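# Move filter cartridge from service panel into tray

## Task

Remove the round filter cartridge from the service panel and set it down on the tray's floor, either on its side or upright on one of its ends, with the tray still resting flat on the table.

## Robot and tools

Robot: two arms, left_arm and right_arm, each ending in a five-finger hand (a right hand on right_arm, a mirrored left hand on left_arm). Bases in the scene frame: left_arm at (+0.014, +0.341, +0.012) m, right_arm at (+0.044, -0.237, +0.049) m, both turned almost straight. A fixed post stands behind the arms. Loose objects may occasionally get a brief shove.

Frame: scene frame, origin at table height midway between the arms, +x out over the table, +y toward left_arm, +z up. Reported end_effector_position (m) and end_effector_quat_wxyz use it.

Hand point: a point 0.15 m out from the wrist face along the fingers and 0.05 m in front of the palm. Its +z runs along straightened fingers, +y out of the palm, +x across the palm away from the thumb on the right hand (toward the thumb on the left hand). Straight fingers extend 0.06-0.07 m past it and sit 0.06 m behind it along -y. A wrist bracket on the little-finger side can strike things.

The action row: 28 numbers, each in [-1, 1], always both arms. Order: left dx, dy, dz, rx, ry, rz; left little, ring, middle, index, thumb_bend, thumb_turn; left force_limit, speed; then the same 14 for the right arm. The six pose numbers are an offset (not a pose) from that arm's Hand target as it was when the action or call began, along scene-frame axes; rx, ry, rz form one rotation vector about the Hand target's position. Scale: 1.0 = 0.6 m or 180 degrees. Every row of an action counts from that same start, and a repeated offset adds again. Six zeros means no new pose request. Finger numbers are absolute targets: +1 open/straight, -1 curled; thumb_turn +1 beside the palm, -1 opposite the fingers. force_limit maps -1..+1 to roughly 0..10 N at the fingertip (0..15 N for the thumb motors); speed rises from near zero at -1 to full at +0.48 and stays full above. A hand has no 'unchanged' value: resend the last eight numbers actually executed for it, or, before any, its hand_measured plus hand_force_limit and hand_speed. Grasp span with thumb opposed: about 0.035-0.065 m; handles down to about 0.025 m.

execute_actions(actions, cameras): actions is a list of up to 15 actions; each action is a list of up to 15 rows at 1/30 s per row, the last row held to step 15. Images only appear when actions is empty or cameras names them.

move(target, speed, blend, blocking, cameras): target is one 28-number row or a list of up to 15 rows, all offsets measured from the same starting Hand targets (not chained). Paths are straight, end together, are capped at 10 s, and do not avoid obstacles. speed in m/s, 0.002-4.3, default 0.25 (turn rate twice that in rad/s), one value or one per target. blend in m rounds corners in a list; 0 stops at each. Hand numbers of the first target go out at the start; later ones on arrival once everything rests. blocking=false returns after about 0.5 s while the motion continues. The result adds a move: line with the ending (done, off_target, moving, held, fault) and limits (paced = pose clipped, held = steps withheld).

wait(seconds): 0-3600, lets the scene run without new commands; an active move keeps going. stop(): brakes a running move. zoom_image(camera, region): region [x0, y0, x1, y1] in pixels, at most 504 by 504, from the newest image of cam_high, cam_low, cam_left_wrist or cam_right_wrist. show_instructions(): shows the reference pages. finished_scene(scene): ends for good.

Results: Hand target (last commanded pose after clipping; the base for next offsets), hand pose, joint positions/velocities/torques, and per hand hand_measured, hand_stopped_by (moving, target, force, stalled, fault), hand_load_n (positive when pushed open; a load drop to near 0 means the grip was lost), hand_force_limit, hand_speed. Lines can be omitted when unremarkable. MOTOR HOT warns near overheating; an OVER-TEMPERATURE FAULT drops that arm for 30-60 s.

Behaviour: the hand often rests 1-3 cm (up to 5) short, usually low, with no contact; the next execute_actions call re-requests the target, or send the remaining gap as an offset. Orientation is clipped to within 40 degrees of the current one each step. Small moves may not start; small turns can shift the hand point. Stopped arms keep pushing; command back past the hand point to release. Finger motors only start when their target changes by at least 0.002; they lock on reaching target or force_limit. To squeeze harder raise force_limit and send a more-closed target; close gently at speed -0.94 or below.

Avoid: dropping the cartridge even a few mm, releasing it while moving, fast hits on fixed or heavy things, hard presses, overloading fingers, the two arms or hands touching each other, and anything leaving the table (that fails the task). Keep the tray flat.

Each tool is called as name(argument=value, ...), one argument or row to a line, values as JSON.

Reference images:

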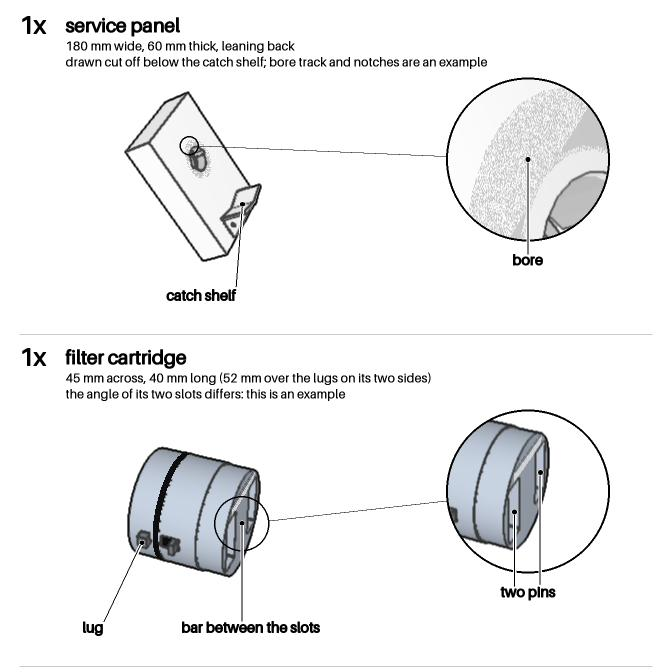

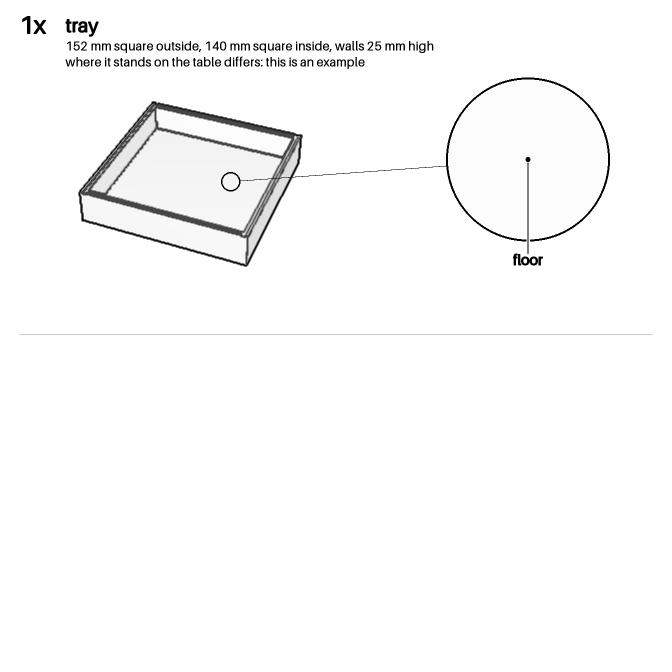

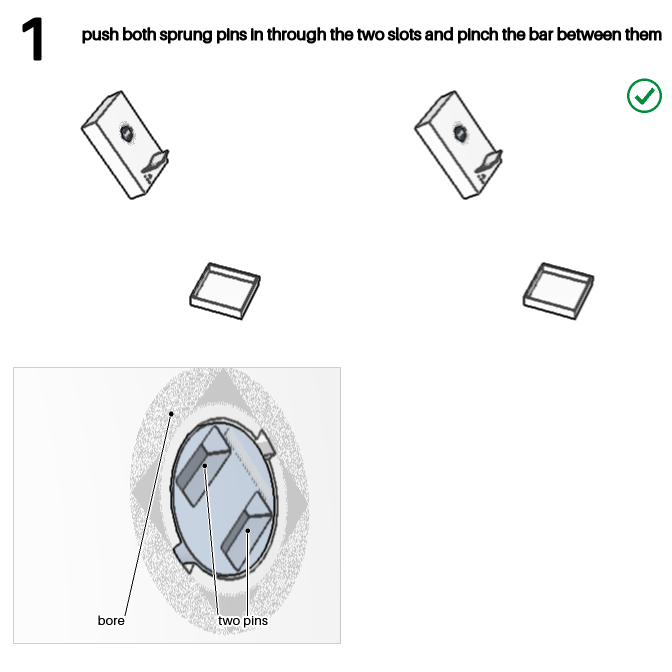

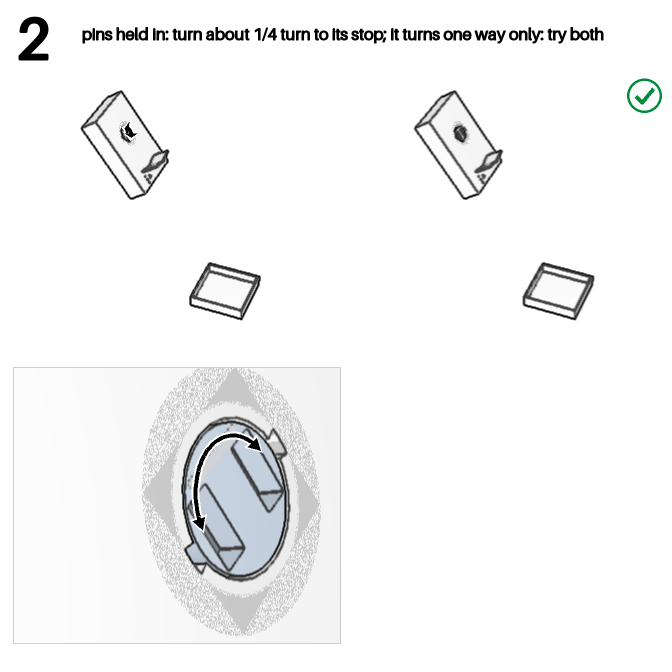

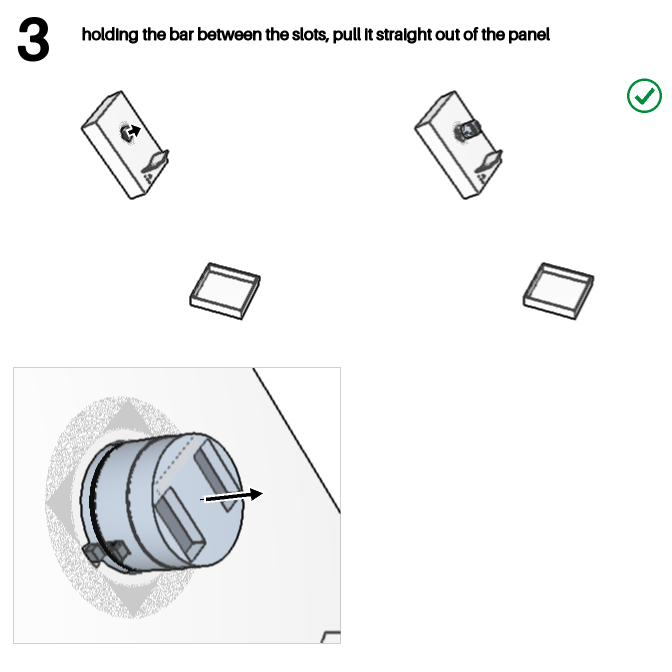

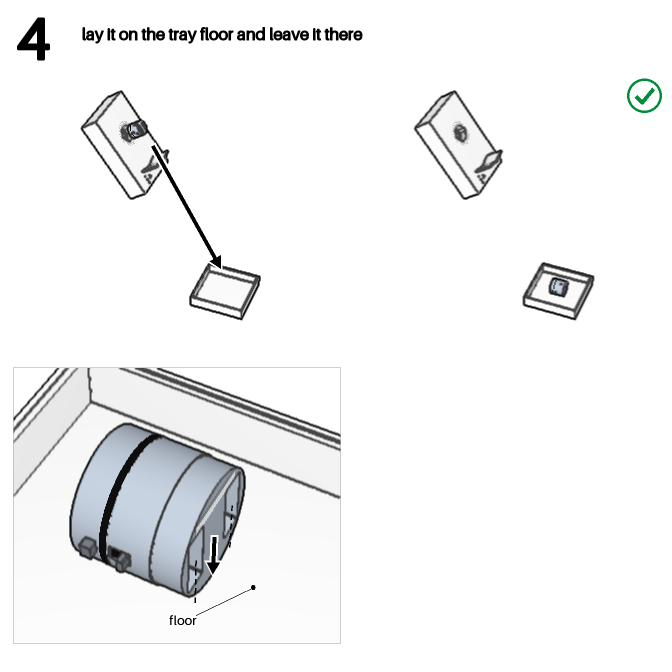

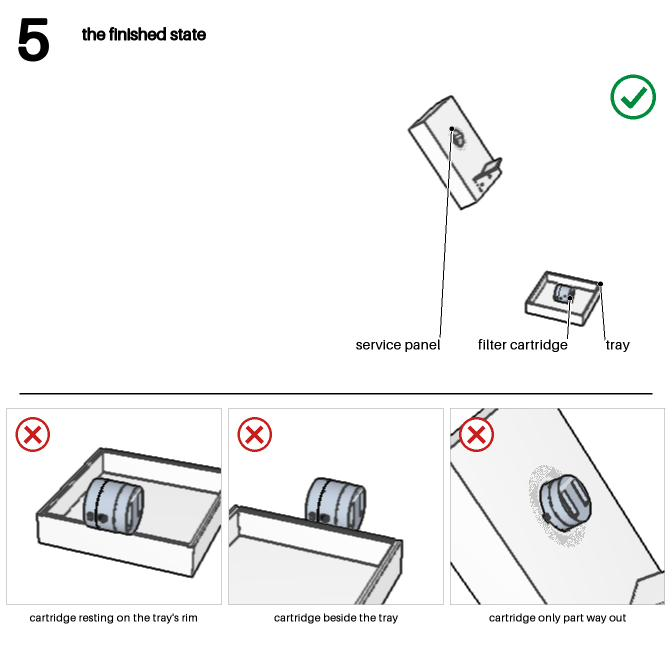

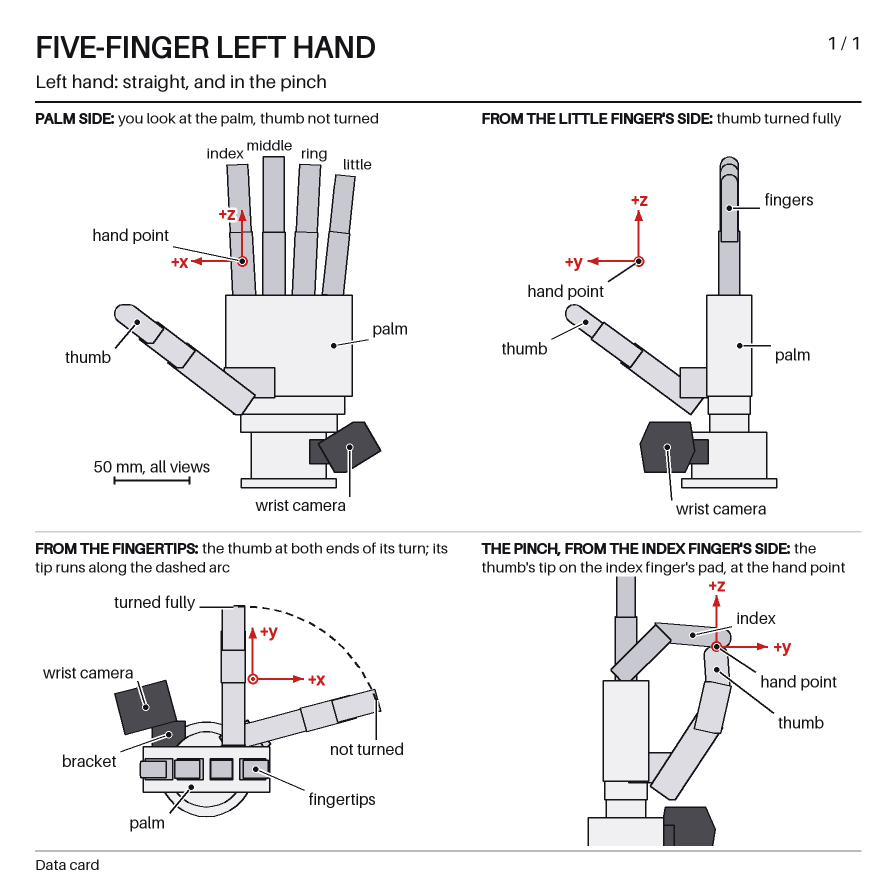

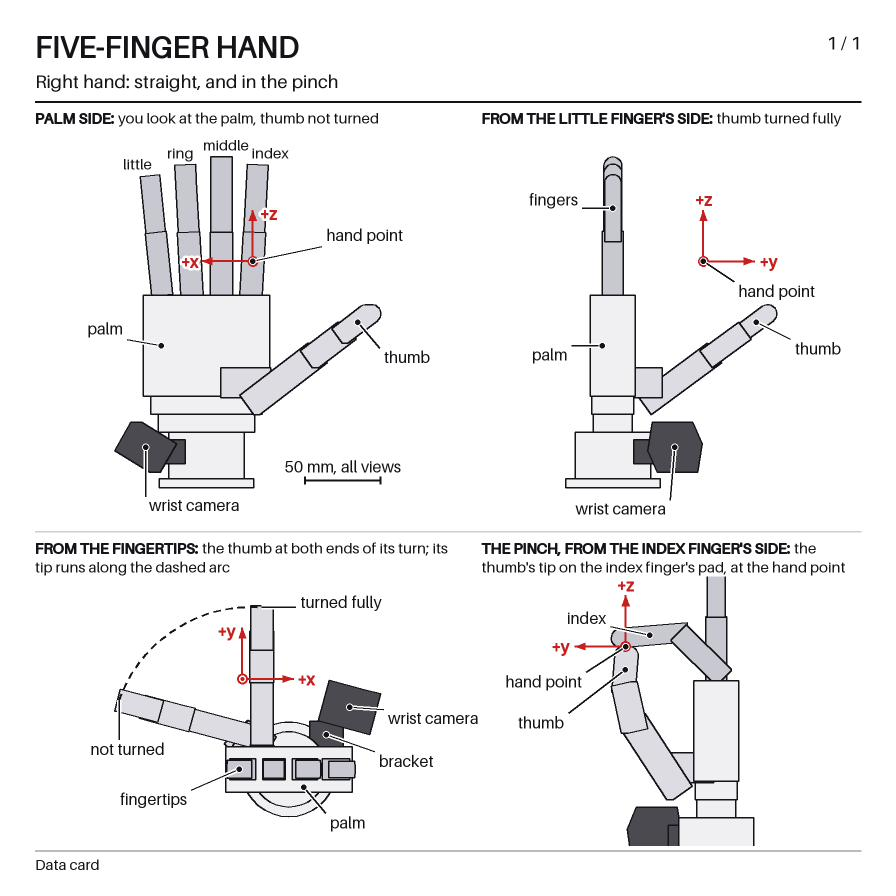

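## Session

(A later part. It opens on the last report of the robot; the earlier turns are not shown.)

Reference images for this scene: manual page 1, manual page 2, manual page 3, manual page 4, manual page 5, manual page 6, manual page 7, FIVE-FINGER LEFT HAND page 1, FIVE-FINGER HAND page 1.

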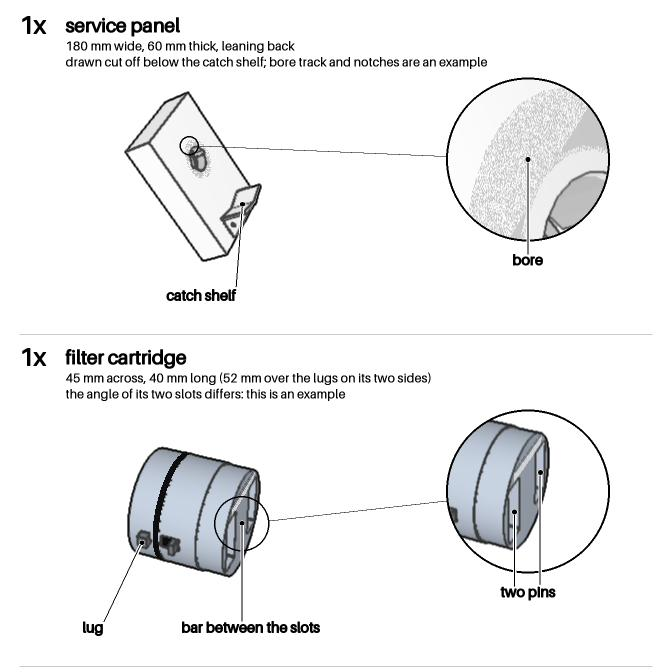

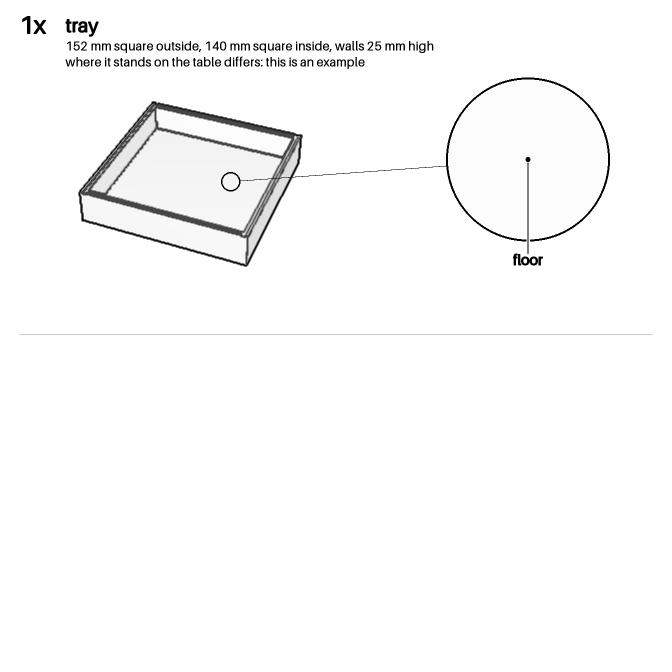

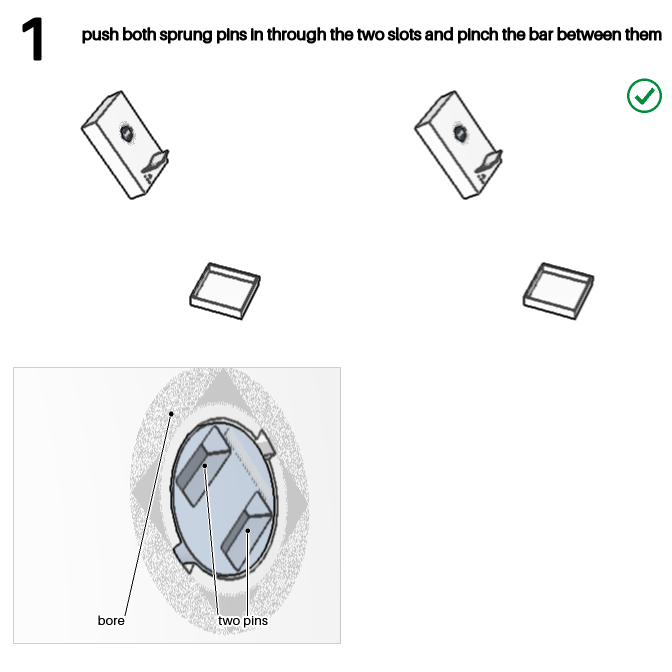

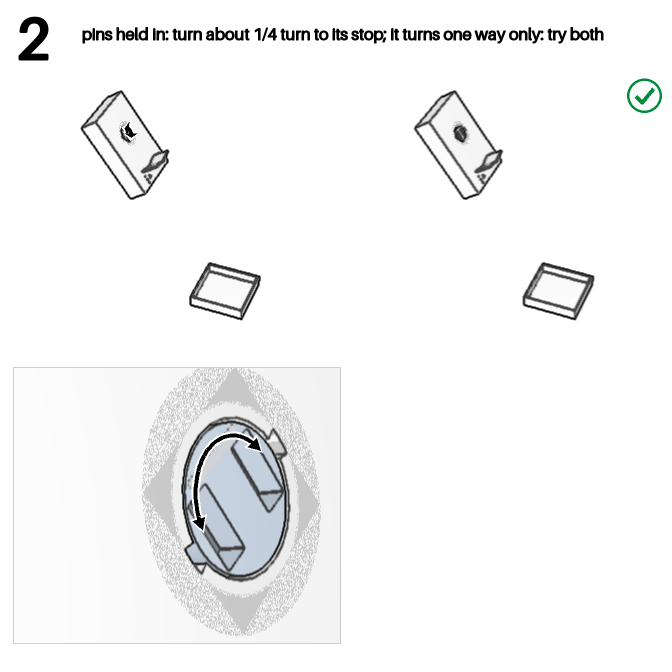

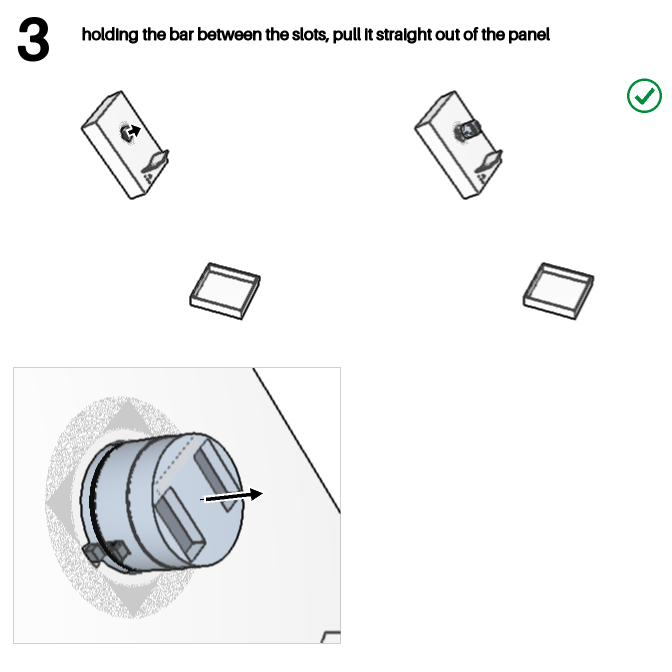

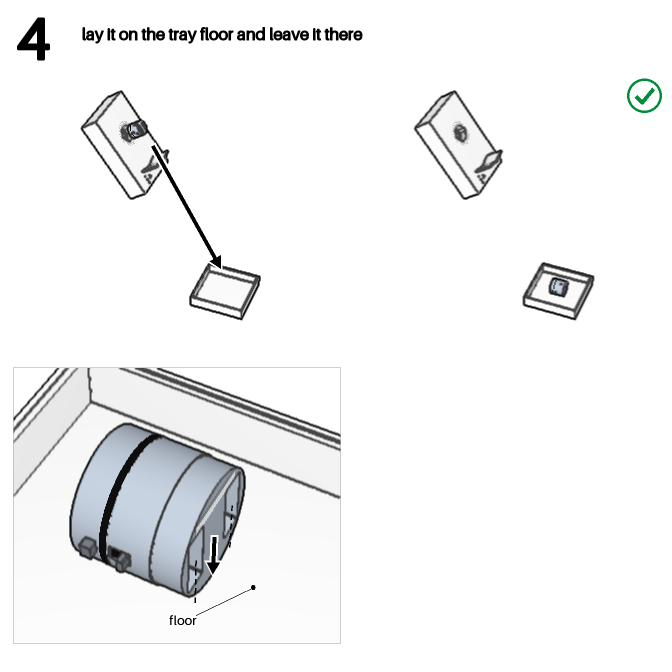

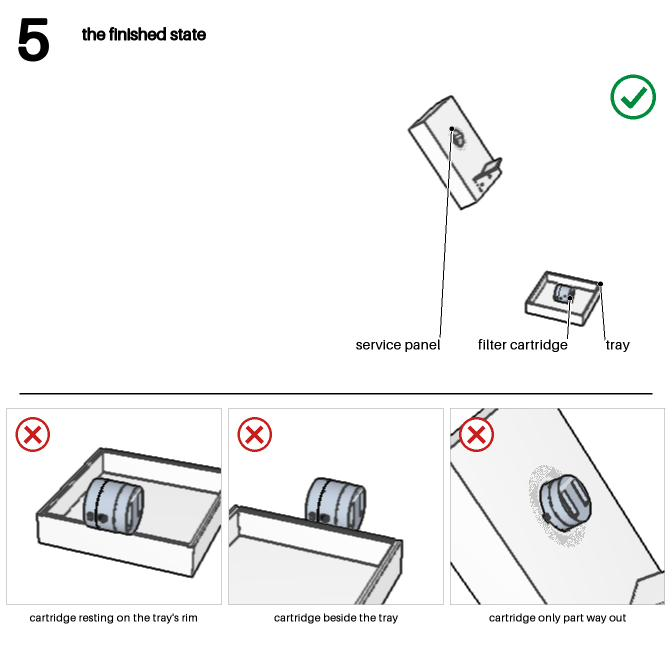

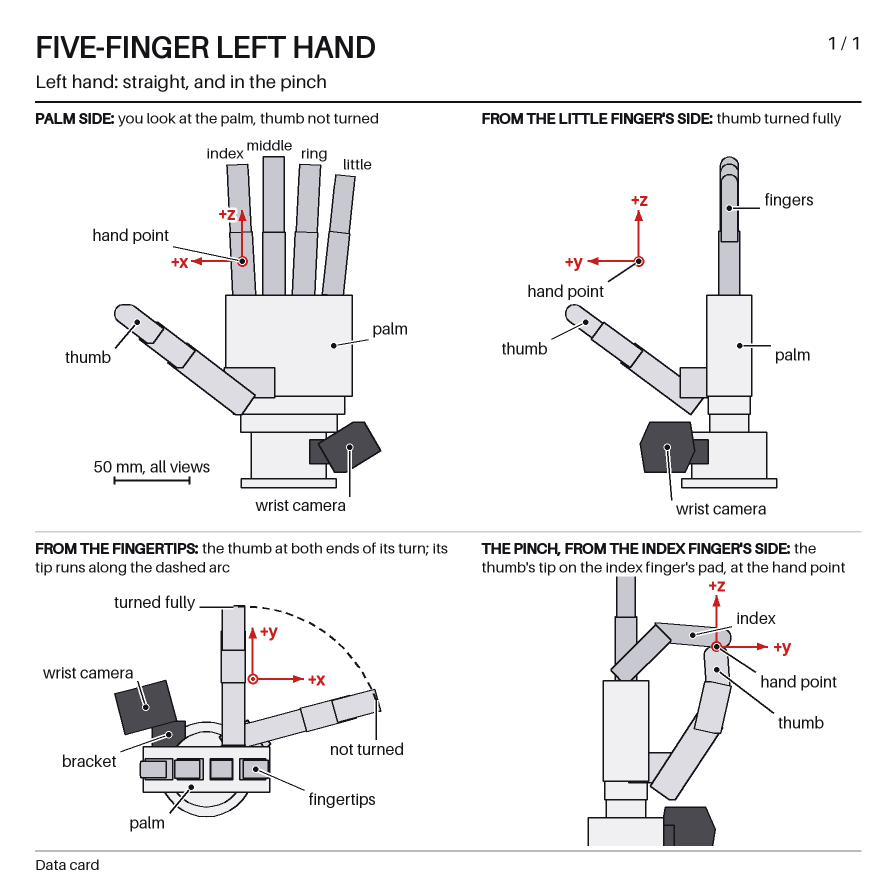

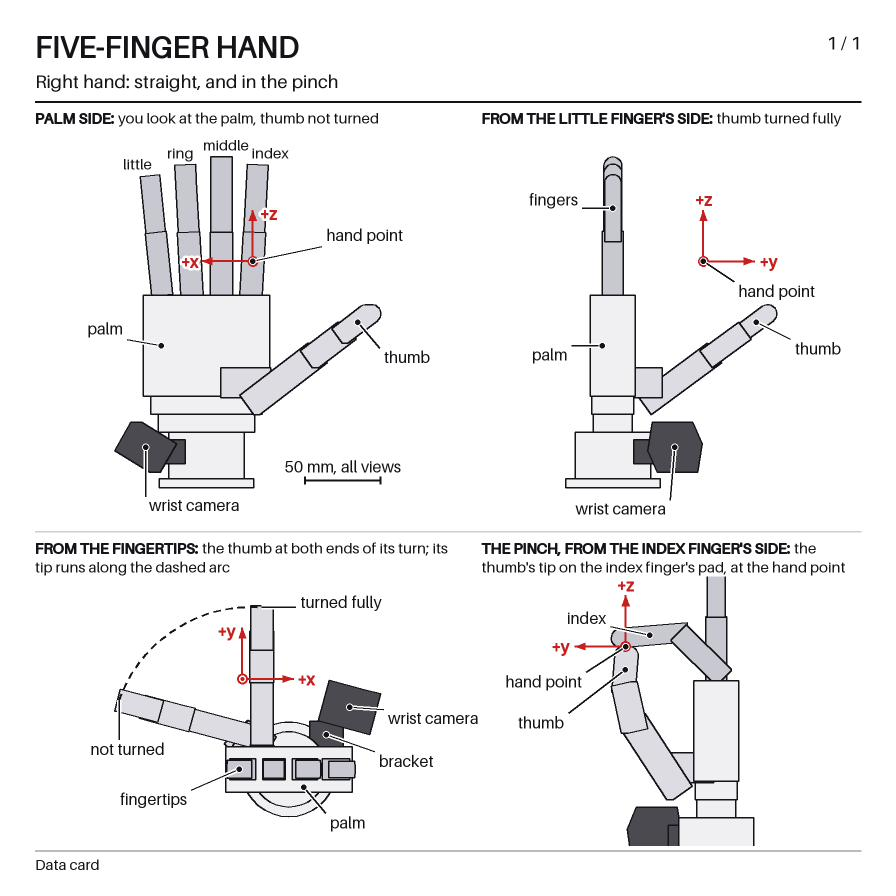

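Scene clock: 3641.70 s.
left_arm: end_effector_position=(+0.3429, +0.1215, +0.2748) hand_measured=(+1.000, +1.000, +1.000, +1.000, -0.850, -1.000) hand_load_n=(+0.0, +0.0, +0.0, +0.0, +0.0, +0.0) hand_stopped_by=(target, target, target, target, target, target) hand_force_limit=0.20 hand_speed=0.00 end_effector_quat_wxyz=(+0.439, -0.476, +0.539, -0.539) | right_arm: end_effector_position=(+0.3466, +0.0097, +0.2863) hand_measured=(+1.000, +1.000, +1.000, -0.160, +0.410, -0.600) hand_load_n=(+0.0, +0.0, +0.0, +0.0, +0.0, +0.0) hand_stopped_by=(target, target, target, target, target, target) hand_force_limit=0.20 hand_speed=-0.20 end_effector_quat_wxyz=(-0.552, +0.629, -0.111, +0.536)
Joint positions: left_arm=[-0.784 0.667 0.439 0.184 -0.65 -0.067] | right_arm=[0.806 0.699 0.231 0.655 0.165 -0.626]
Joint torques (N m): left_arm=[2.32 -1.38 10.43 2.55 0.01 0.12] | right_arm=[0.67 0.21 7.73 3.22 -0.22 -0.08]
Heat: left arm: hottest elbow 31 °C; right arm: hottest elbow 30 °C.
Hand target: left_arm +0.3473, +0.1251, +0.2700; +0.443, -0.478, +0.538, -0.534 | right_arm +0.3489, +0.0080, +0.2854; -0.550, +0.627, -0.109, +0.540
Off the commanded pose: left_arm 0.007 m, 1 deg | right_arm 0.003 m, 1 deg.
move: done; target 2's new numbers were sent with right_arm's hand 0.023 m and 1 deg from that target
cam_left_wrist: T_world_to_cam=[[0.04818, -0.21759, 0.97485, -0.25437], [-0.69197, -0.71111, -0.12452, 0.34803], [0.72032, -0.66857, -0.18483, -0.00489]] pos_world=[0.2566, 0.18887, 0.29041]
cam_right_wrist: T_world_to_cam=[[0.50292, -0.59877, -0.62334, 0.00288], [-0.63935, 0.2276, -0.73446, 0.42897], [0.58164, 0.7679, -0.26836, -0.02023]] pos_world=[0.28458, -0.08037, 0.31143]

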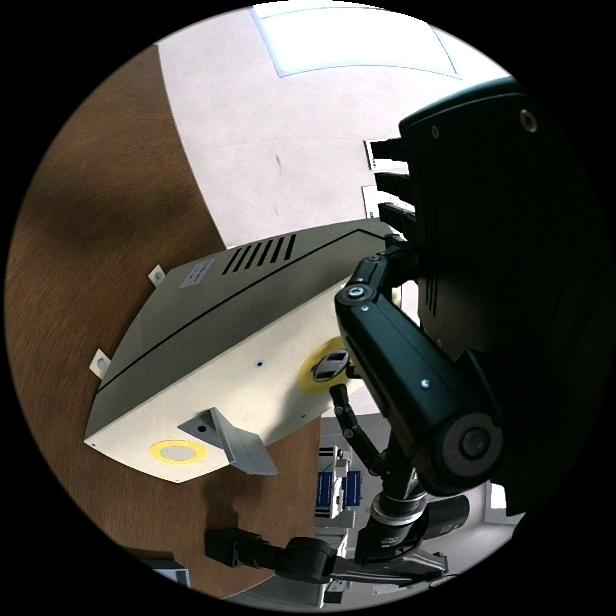

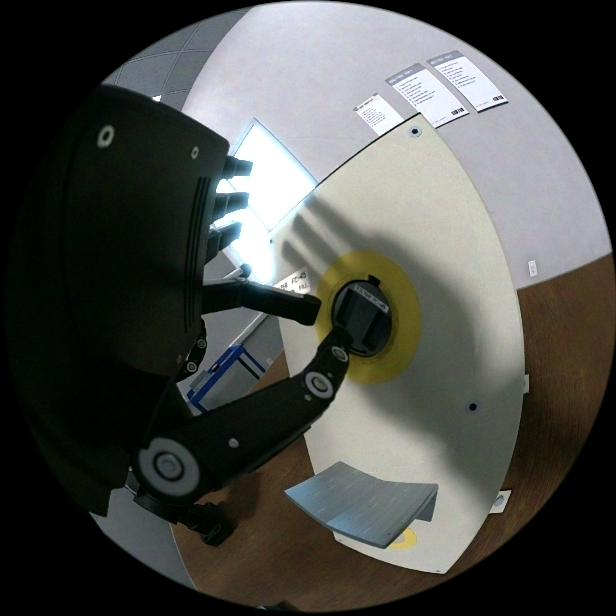

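move(
  target=[
    [0,0,0,0,0,0,1,1,1,1,-0.85,-1,0.2,0.0,0.0205,0,-0.0144,0,0,0,1,1,1,-0.16,0.41,-0.6,0.2,-0.2],
  ],
  speed=0.08,
  cameras=["cam_left_wrist","cam_right_wrist"],
)

zoom_image(
  camera="cam_right_wrist",
  region=[290, 250, 370, 330],
)

zoom_image(
  camera="cam_left_wrist",
  region=[310, 345, 370, 405],
)

Scene clock: 3671.17 s.
left_arm: end_effector_position=(+0.3429, +0.1215, +0.2748) hand_measured=(+1.000, +1.000, +1.000, +1.000, -0.850, -1.000) hand_load_n=(+0.0, +0.0, +0.0, +0.0, +0.5, +0.0) hand_stopped_by=(target, target, target, target, target, target) hand_force_limit=0.20 hand_speed=0.00 end_effector_quat_wxyz=(+0.439, -0.476, +0.539, -0.539) | right_arm: end_effector_position=(+0.3595, +0.0094, +0.2783) hand_measured=(+1.000, +1.000, +1.000, -0.160, +0.410, -0.600) hand_load_n=(+0.0, +0.0, +0.0, +0.0, +0.0, +0.0) hand_stopped_by=(target, target, target, target, target, target) hand_force_limit=0.20 hand_speed=-0.20 end_effector_quat_wxyz=(-0.550, +0.629, -0.109, +0.538)
Joint positions: left_arm=[-0.784 0.667 0.439 0.184 -0.65 -0.067] | right_arm=[0.761 0.777 0.23 0.735 0.122 -0.626]
Joint torques (N m): left_arm=[2.55 -1.44 10.39 2.56 0 0.12] | right_arm=[0.73 -0.44 7.43 3.21 -0.2 0]
Heat: left arm: hottest elbow 31 °C; right arm: hottest elbow 30 °C.
Hand target: left_arm +0.3473, +0.1251, +0.2700; +0.443, -0.478, +0.538, -0.534 | right_arm +0.3612, +0.0080, +0.2768; -0.550, +0.627, -0.109, +0.540
Off the commanded pose: left_arm 0.007 m, 1 deg | right_arm 0.003 m, 0 deg.
move: done
cam_left_wrist: T_world_to_cam=[[0.04818, -0.21759, 0.97485, -0.25437], [-0.69197, -0.71111, -0.12452, 0.34803], [0.72032, -0.66857, -0.18483, -0.00489]] pos_world=[0.2566, 0.18887, 0.29041]
cam_right_wrist: T_world_to_cam=[[0.50523, -0.60325, -0.61711, -0.01134], [-0.63486, 0.22456, -0.73928, 0.43107], [0.58455, 0.76528, -0.26952, -0.03026]] pos_world=[0.29709, -0.08048, 0.30353]

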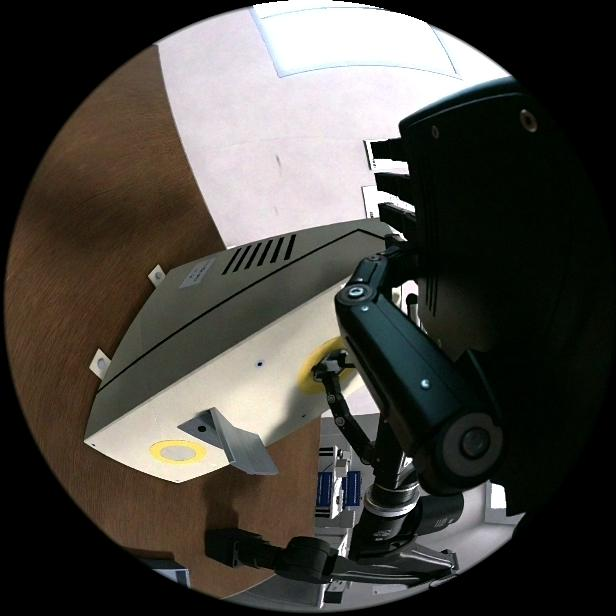

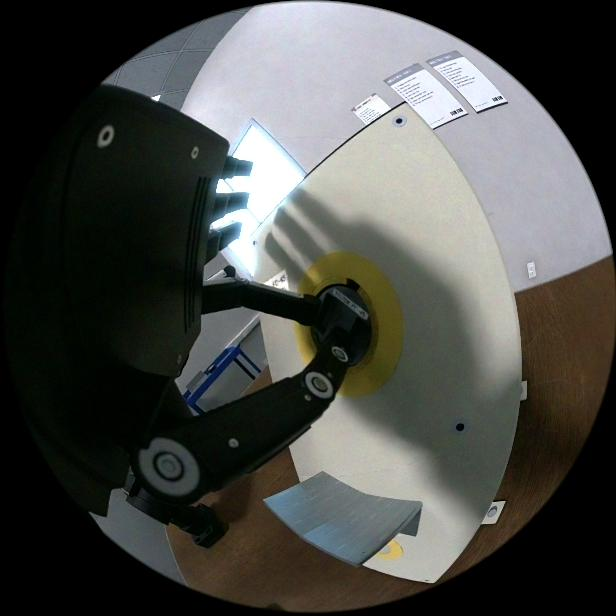

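Scaled by 6.300 from the camera's image (finer frame: 880x880).

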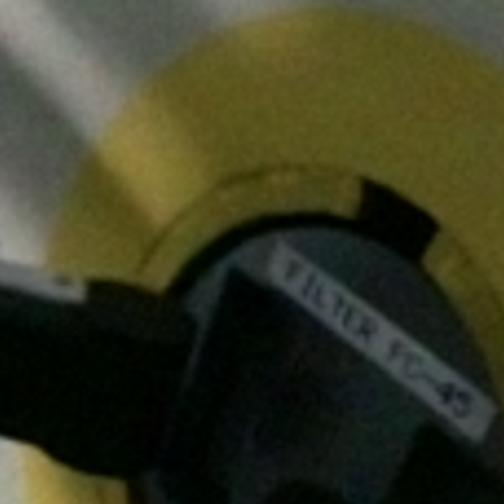

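Scaled by 8.400 from the camera's image (finer frame: 880x880).

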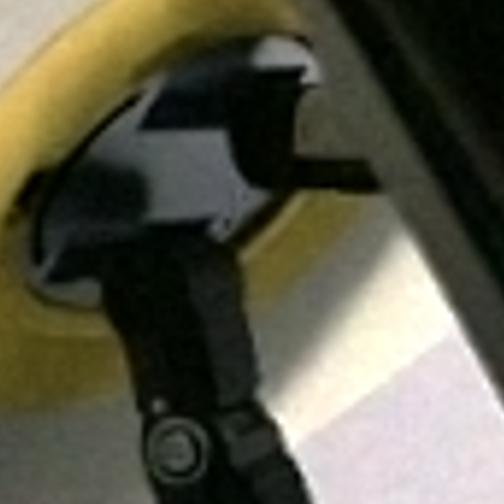

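show_instructions(
)

Reference images for this scene: manual page 1, manual page 2, manual page 3, manual page 4, manual page 5, manual page 6, manual page 7, FIVE-FINGER LEFT HAND page 1, FIVE-FINGER HAND page 1.

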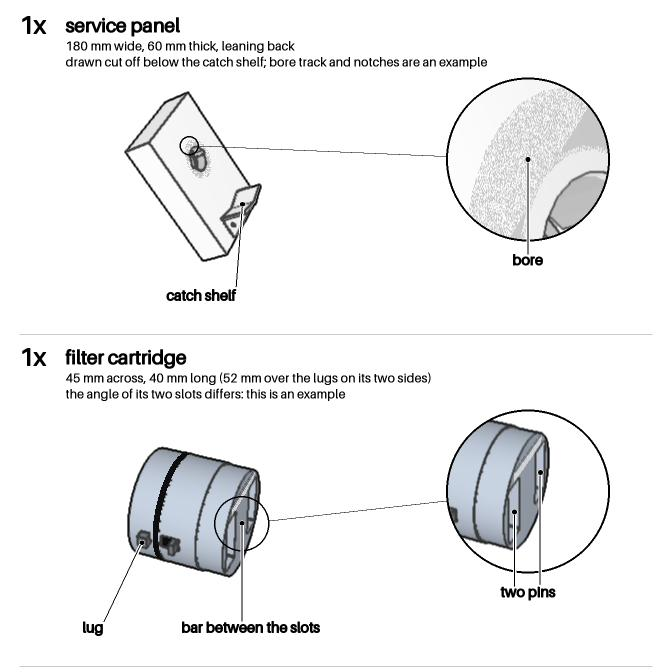

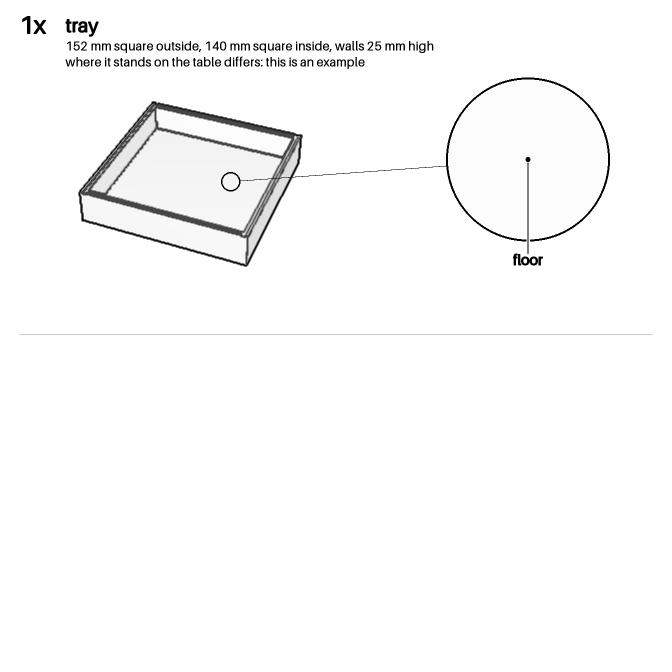

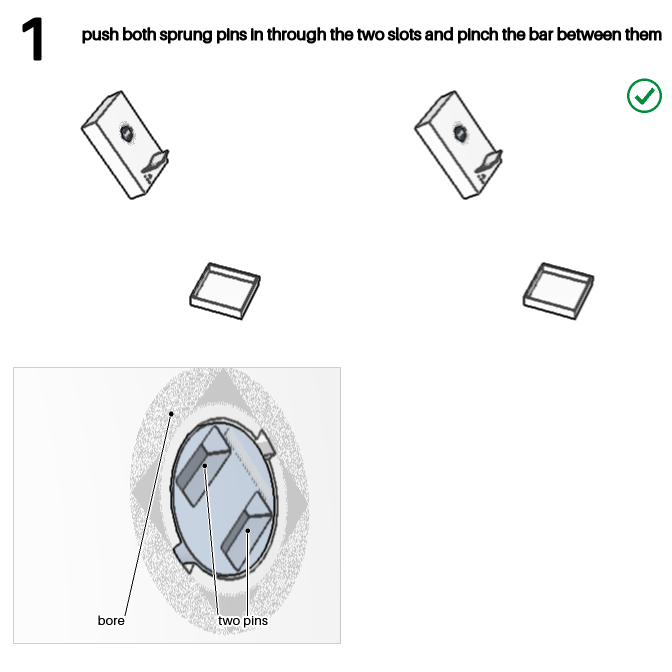

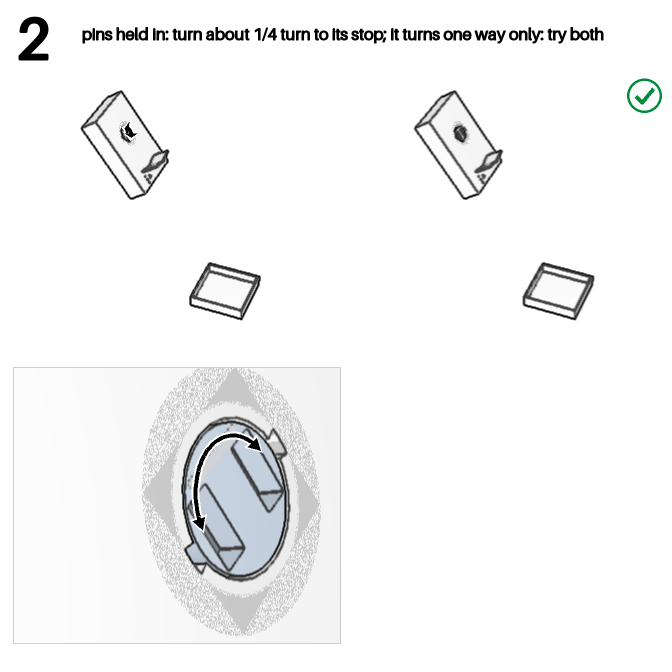

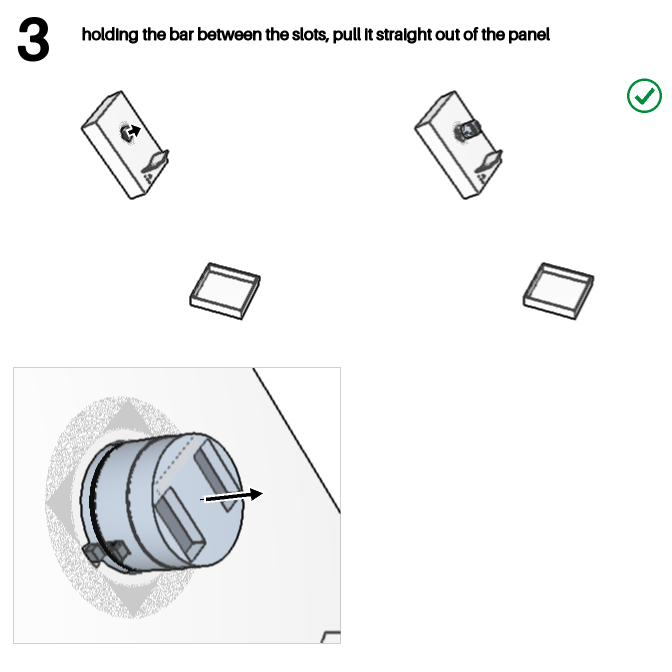

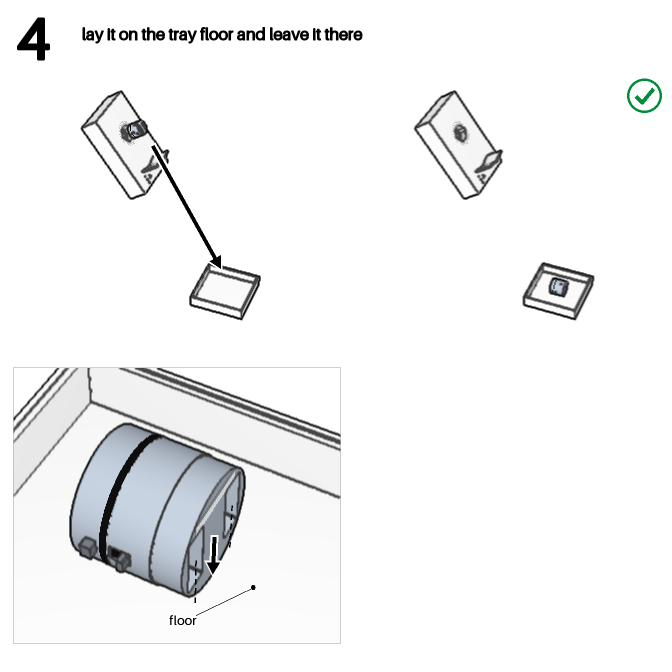

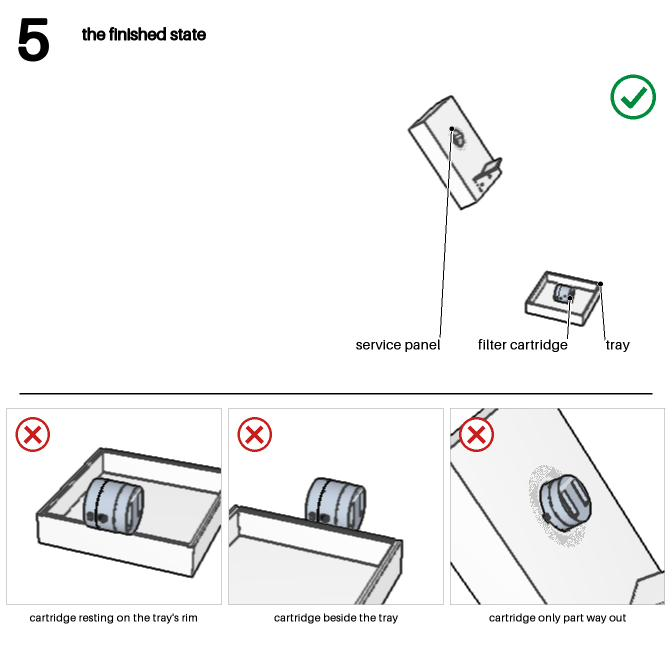

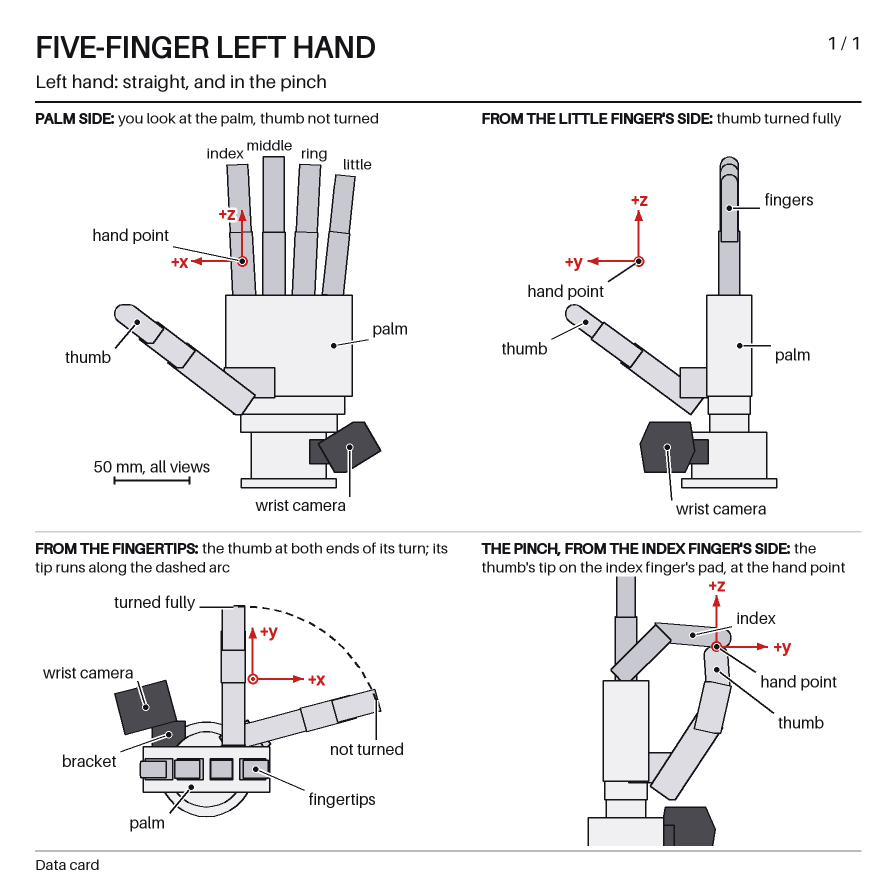

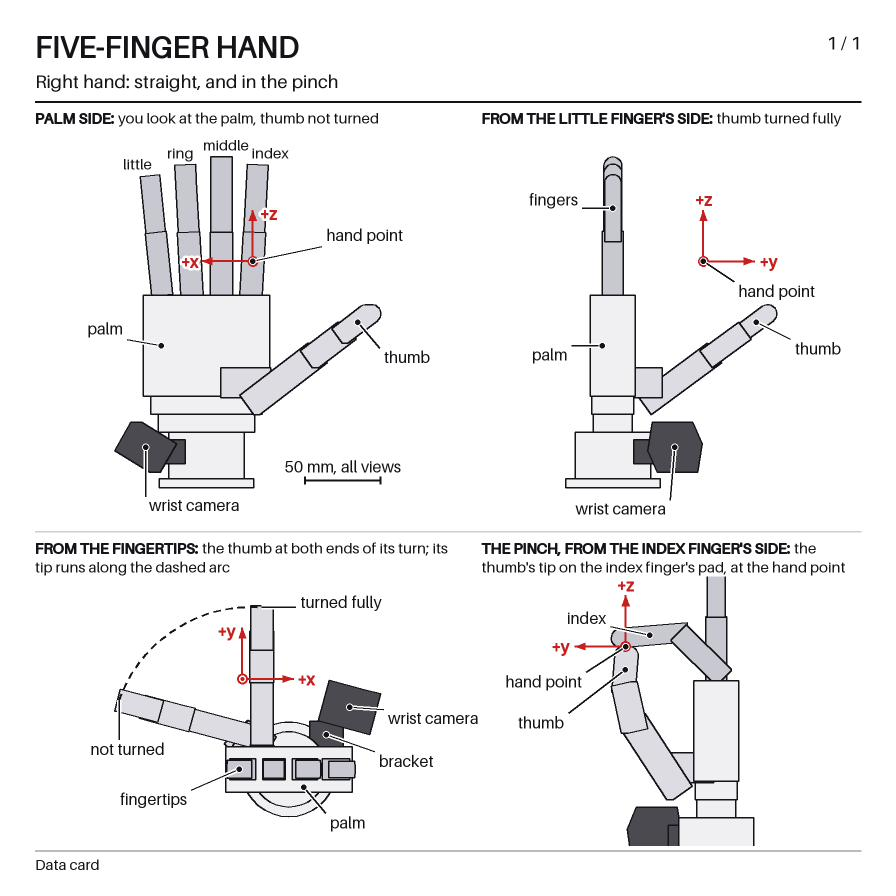

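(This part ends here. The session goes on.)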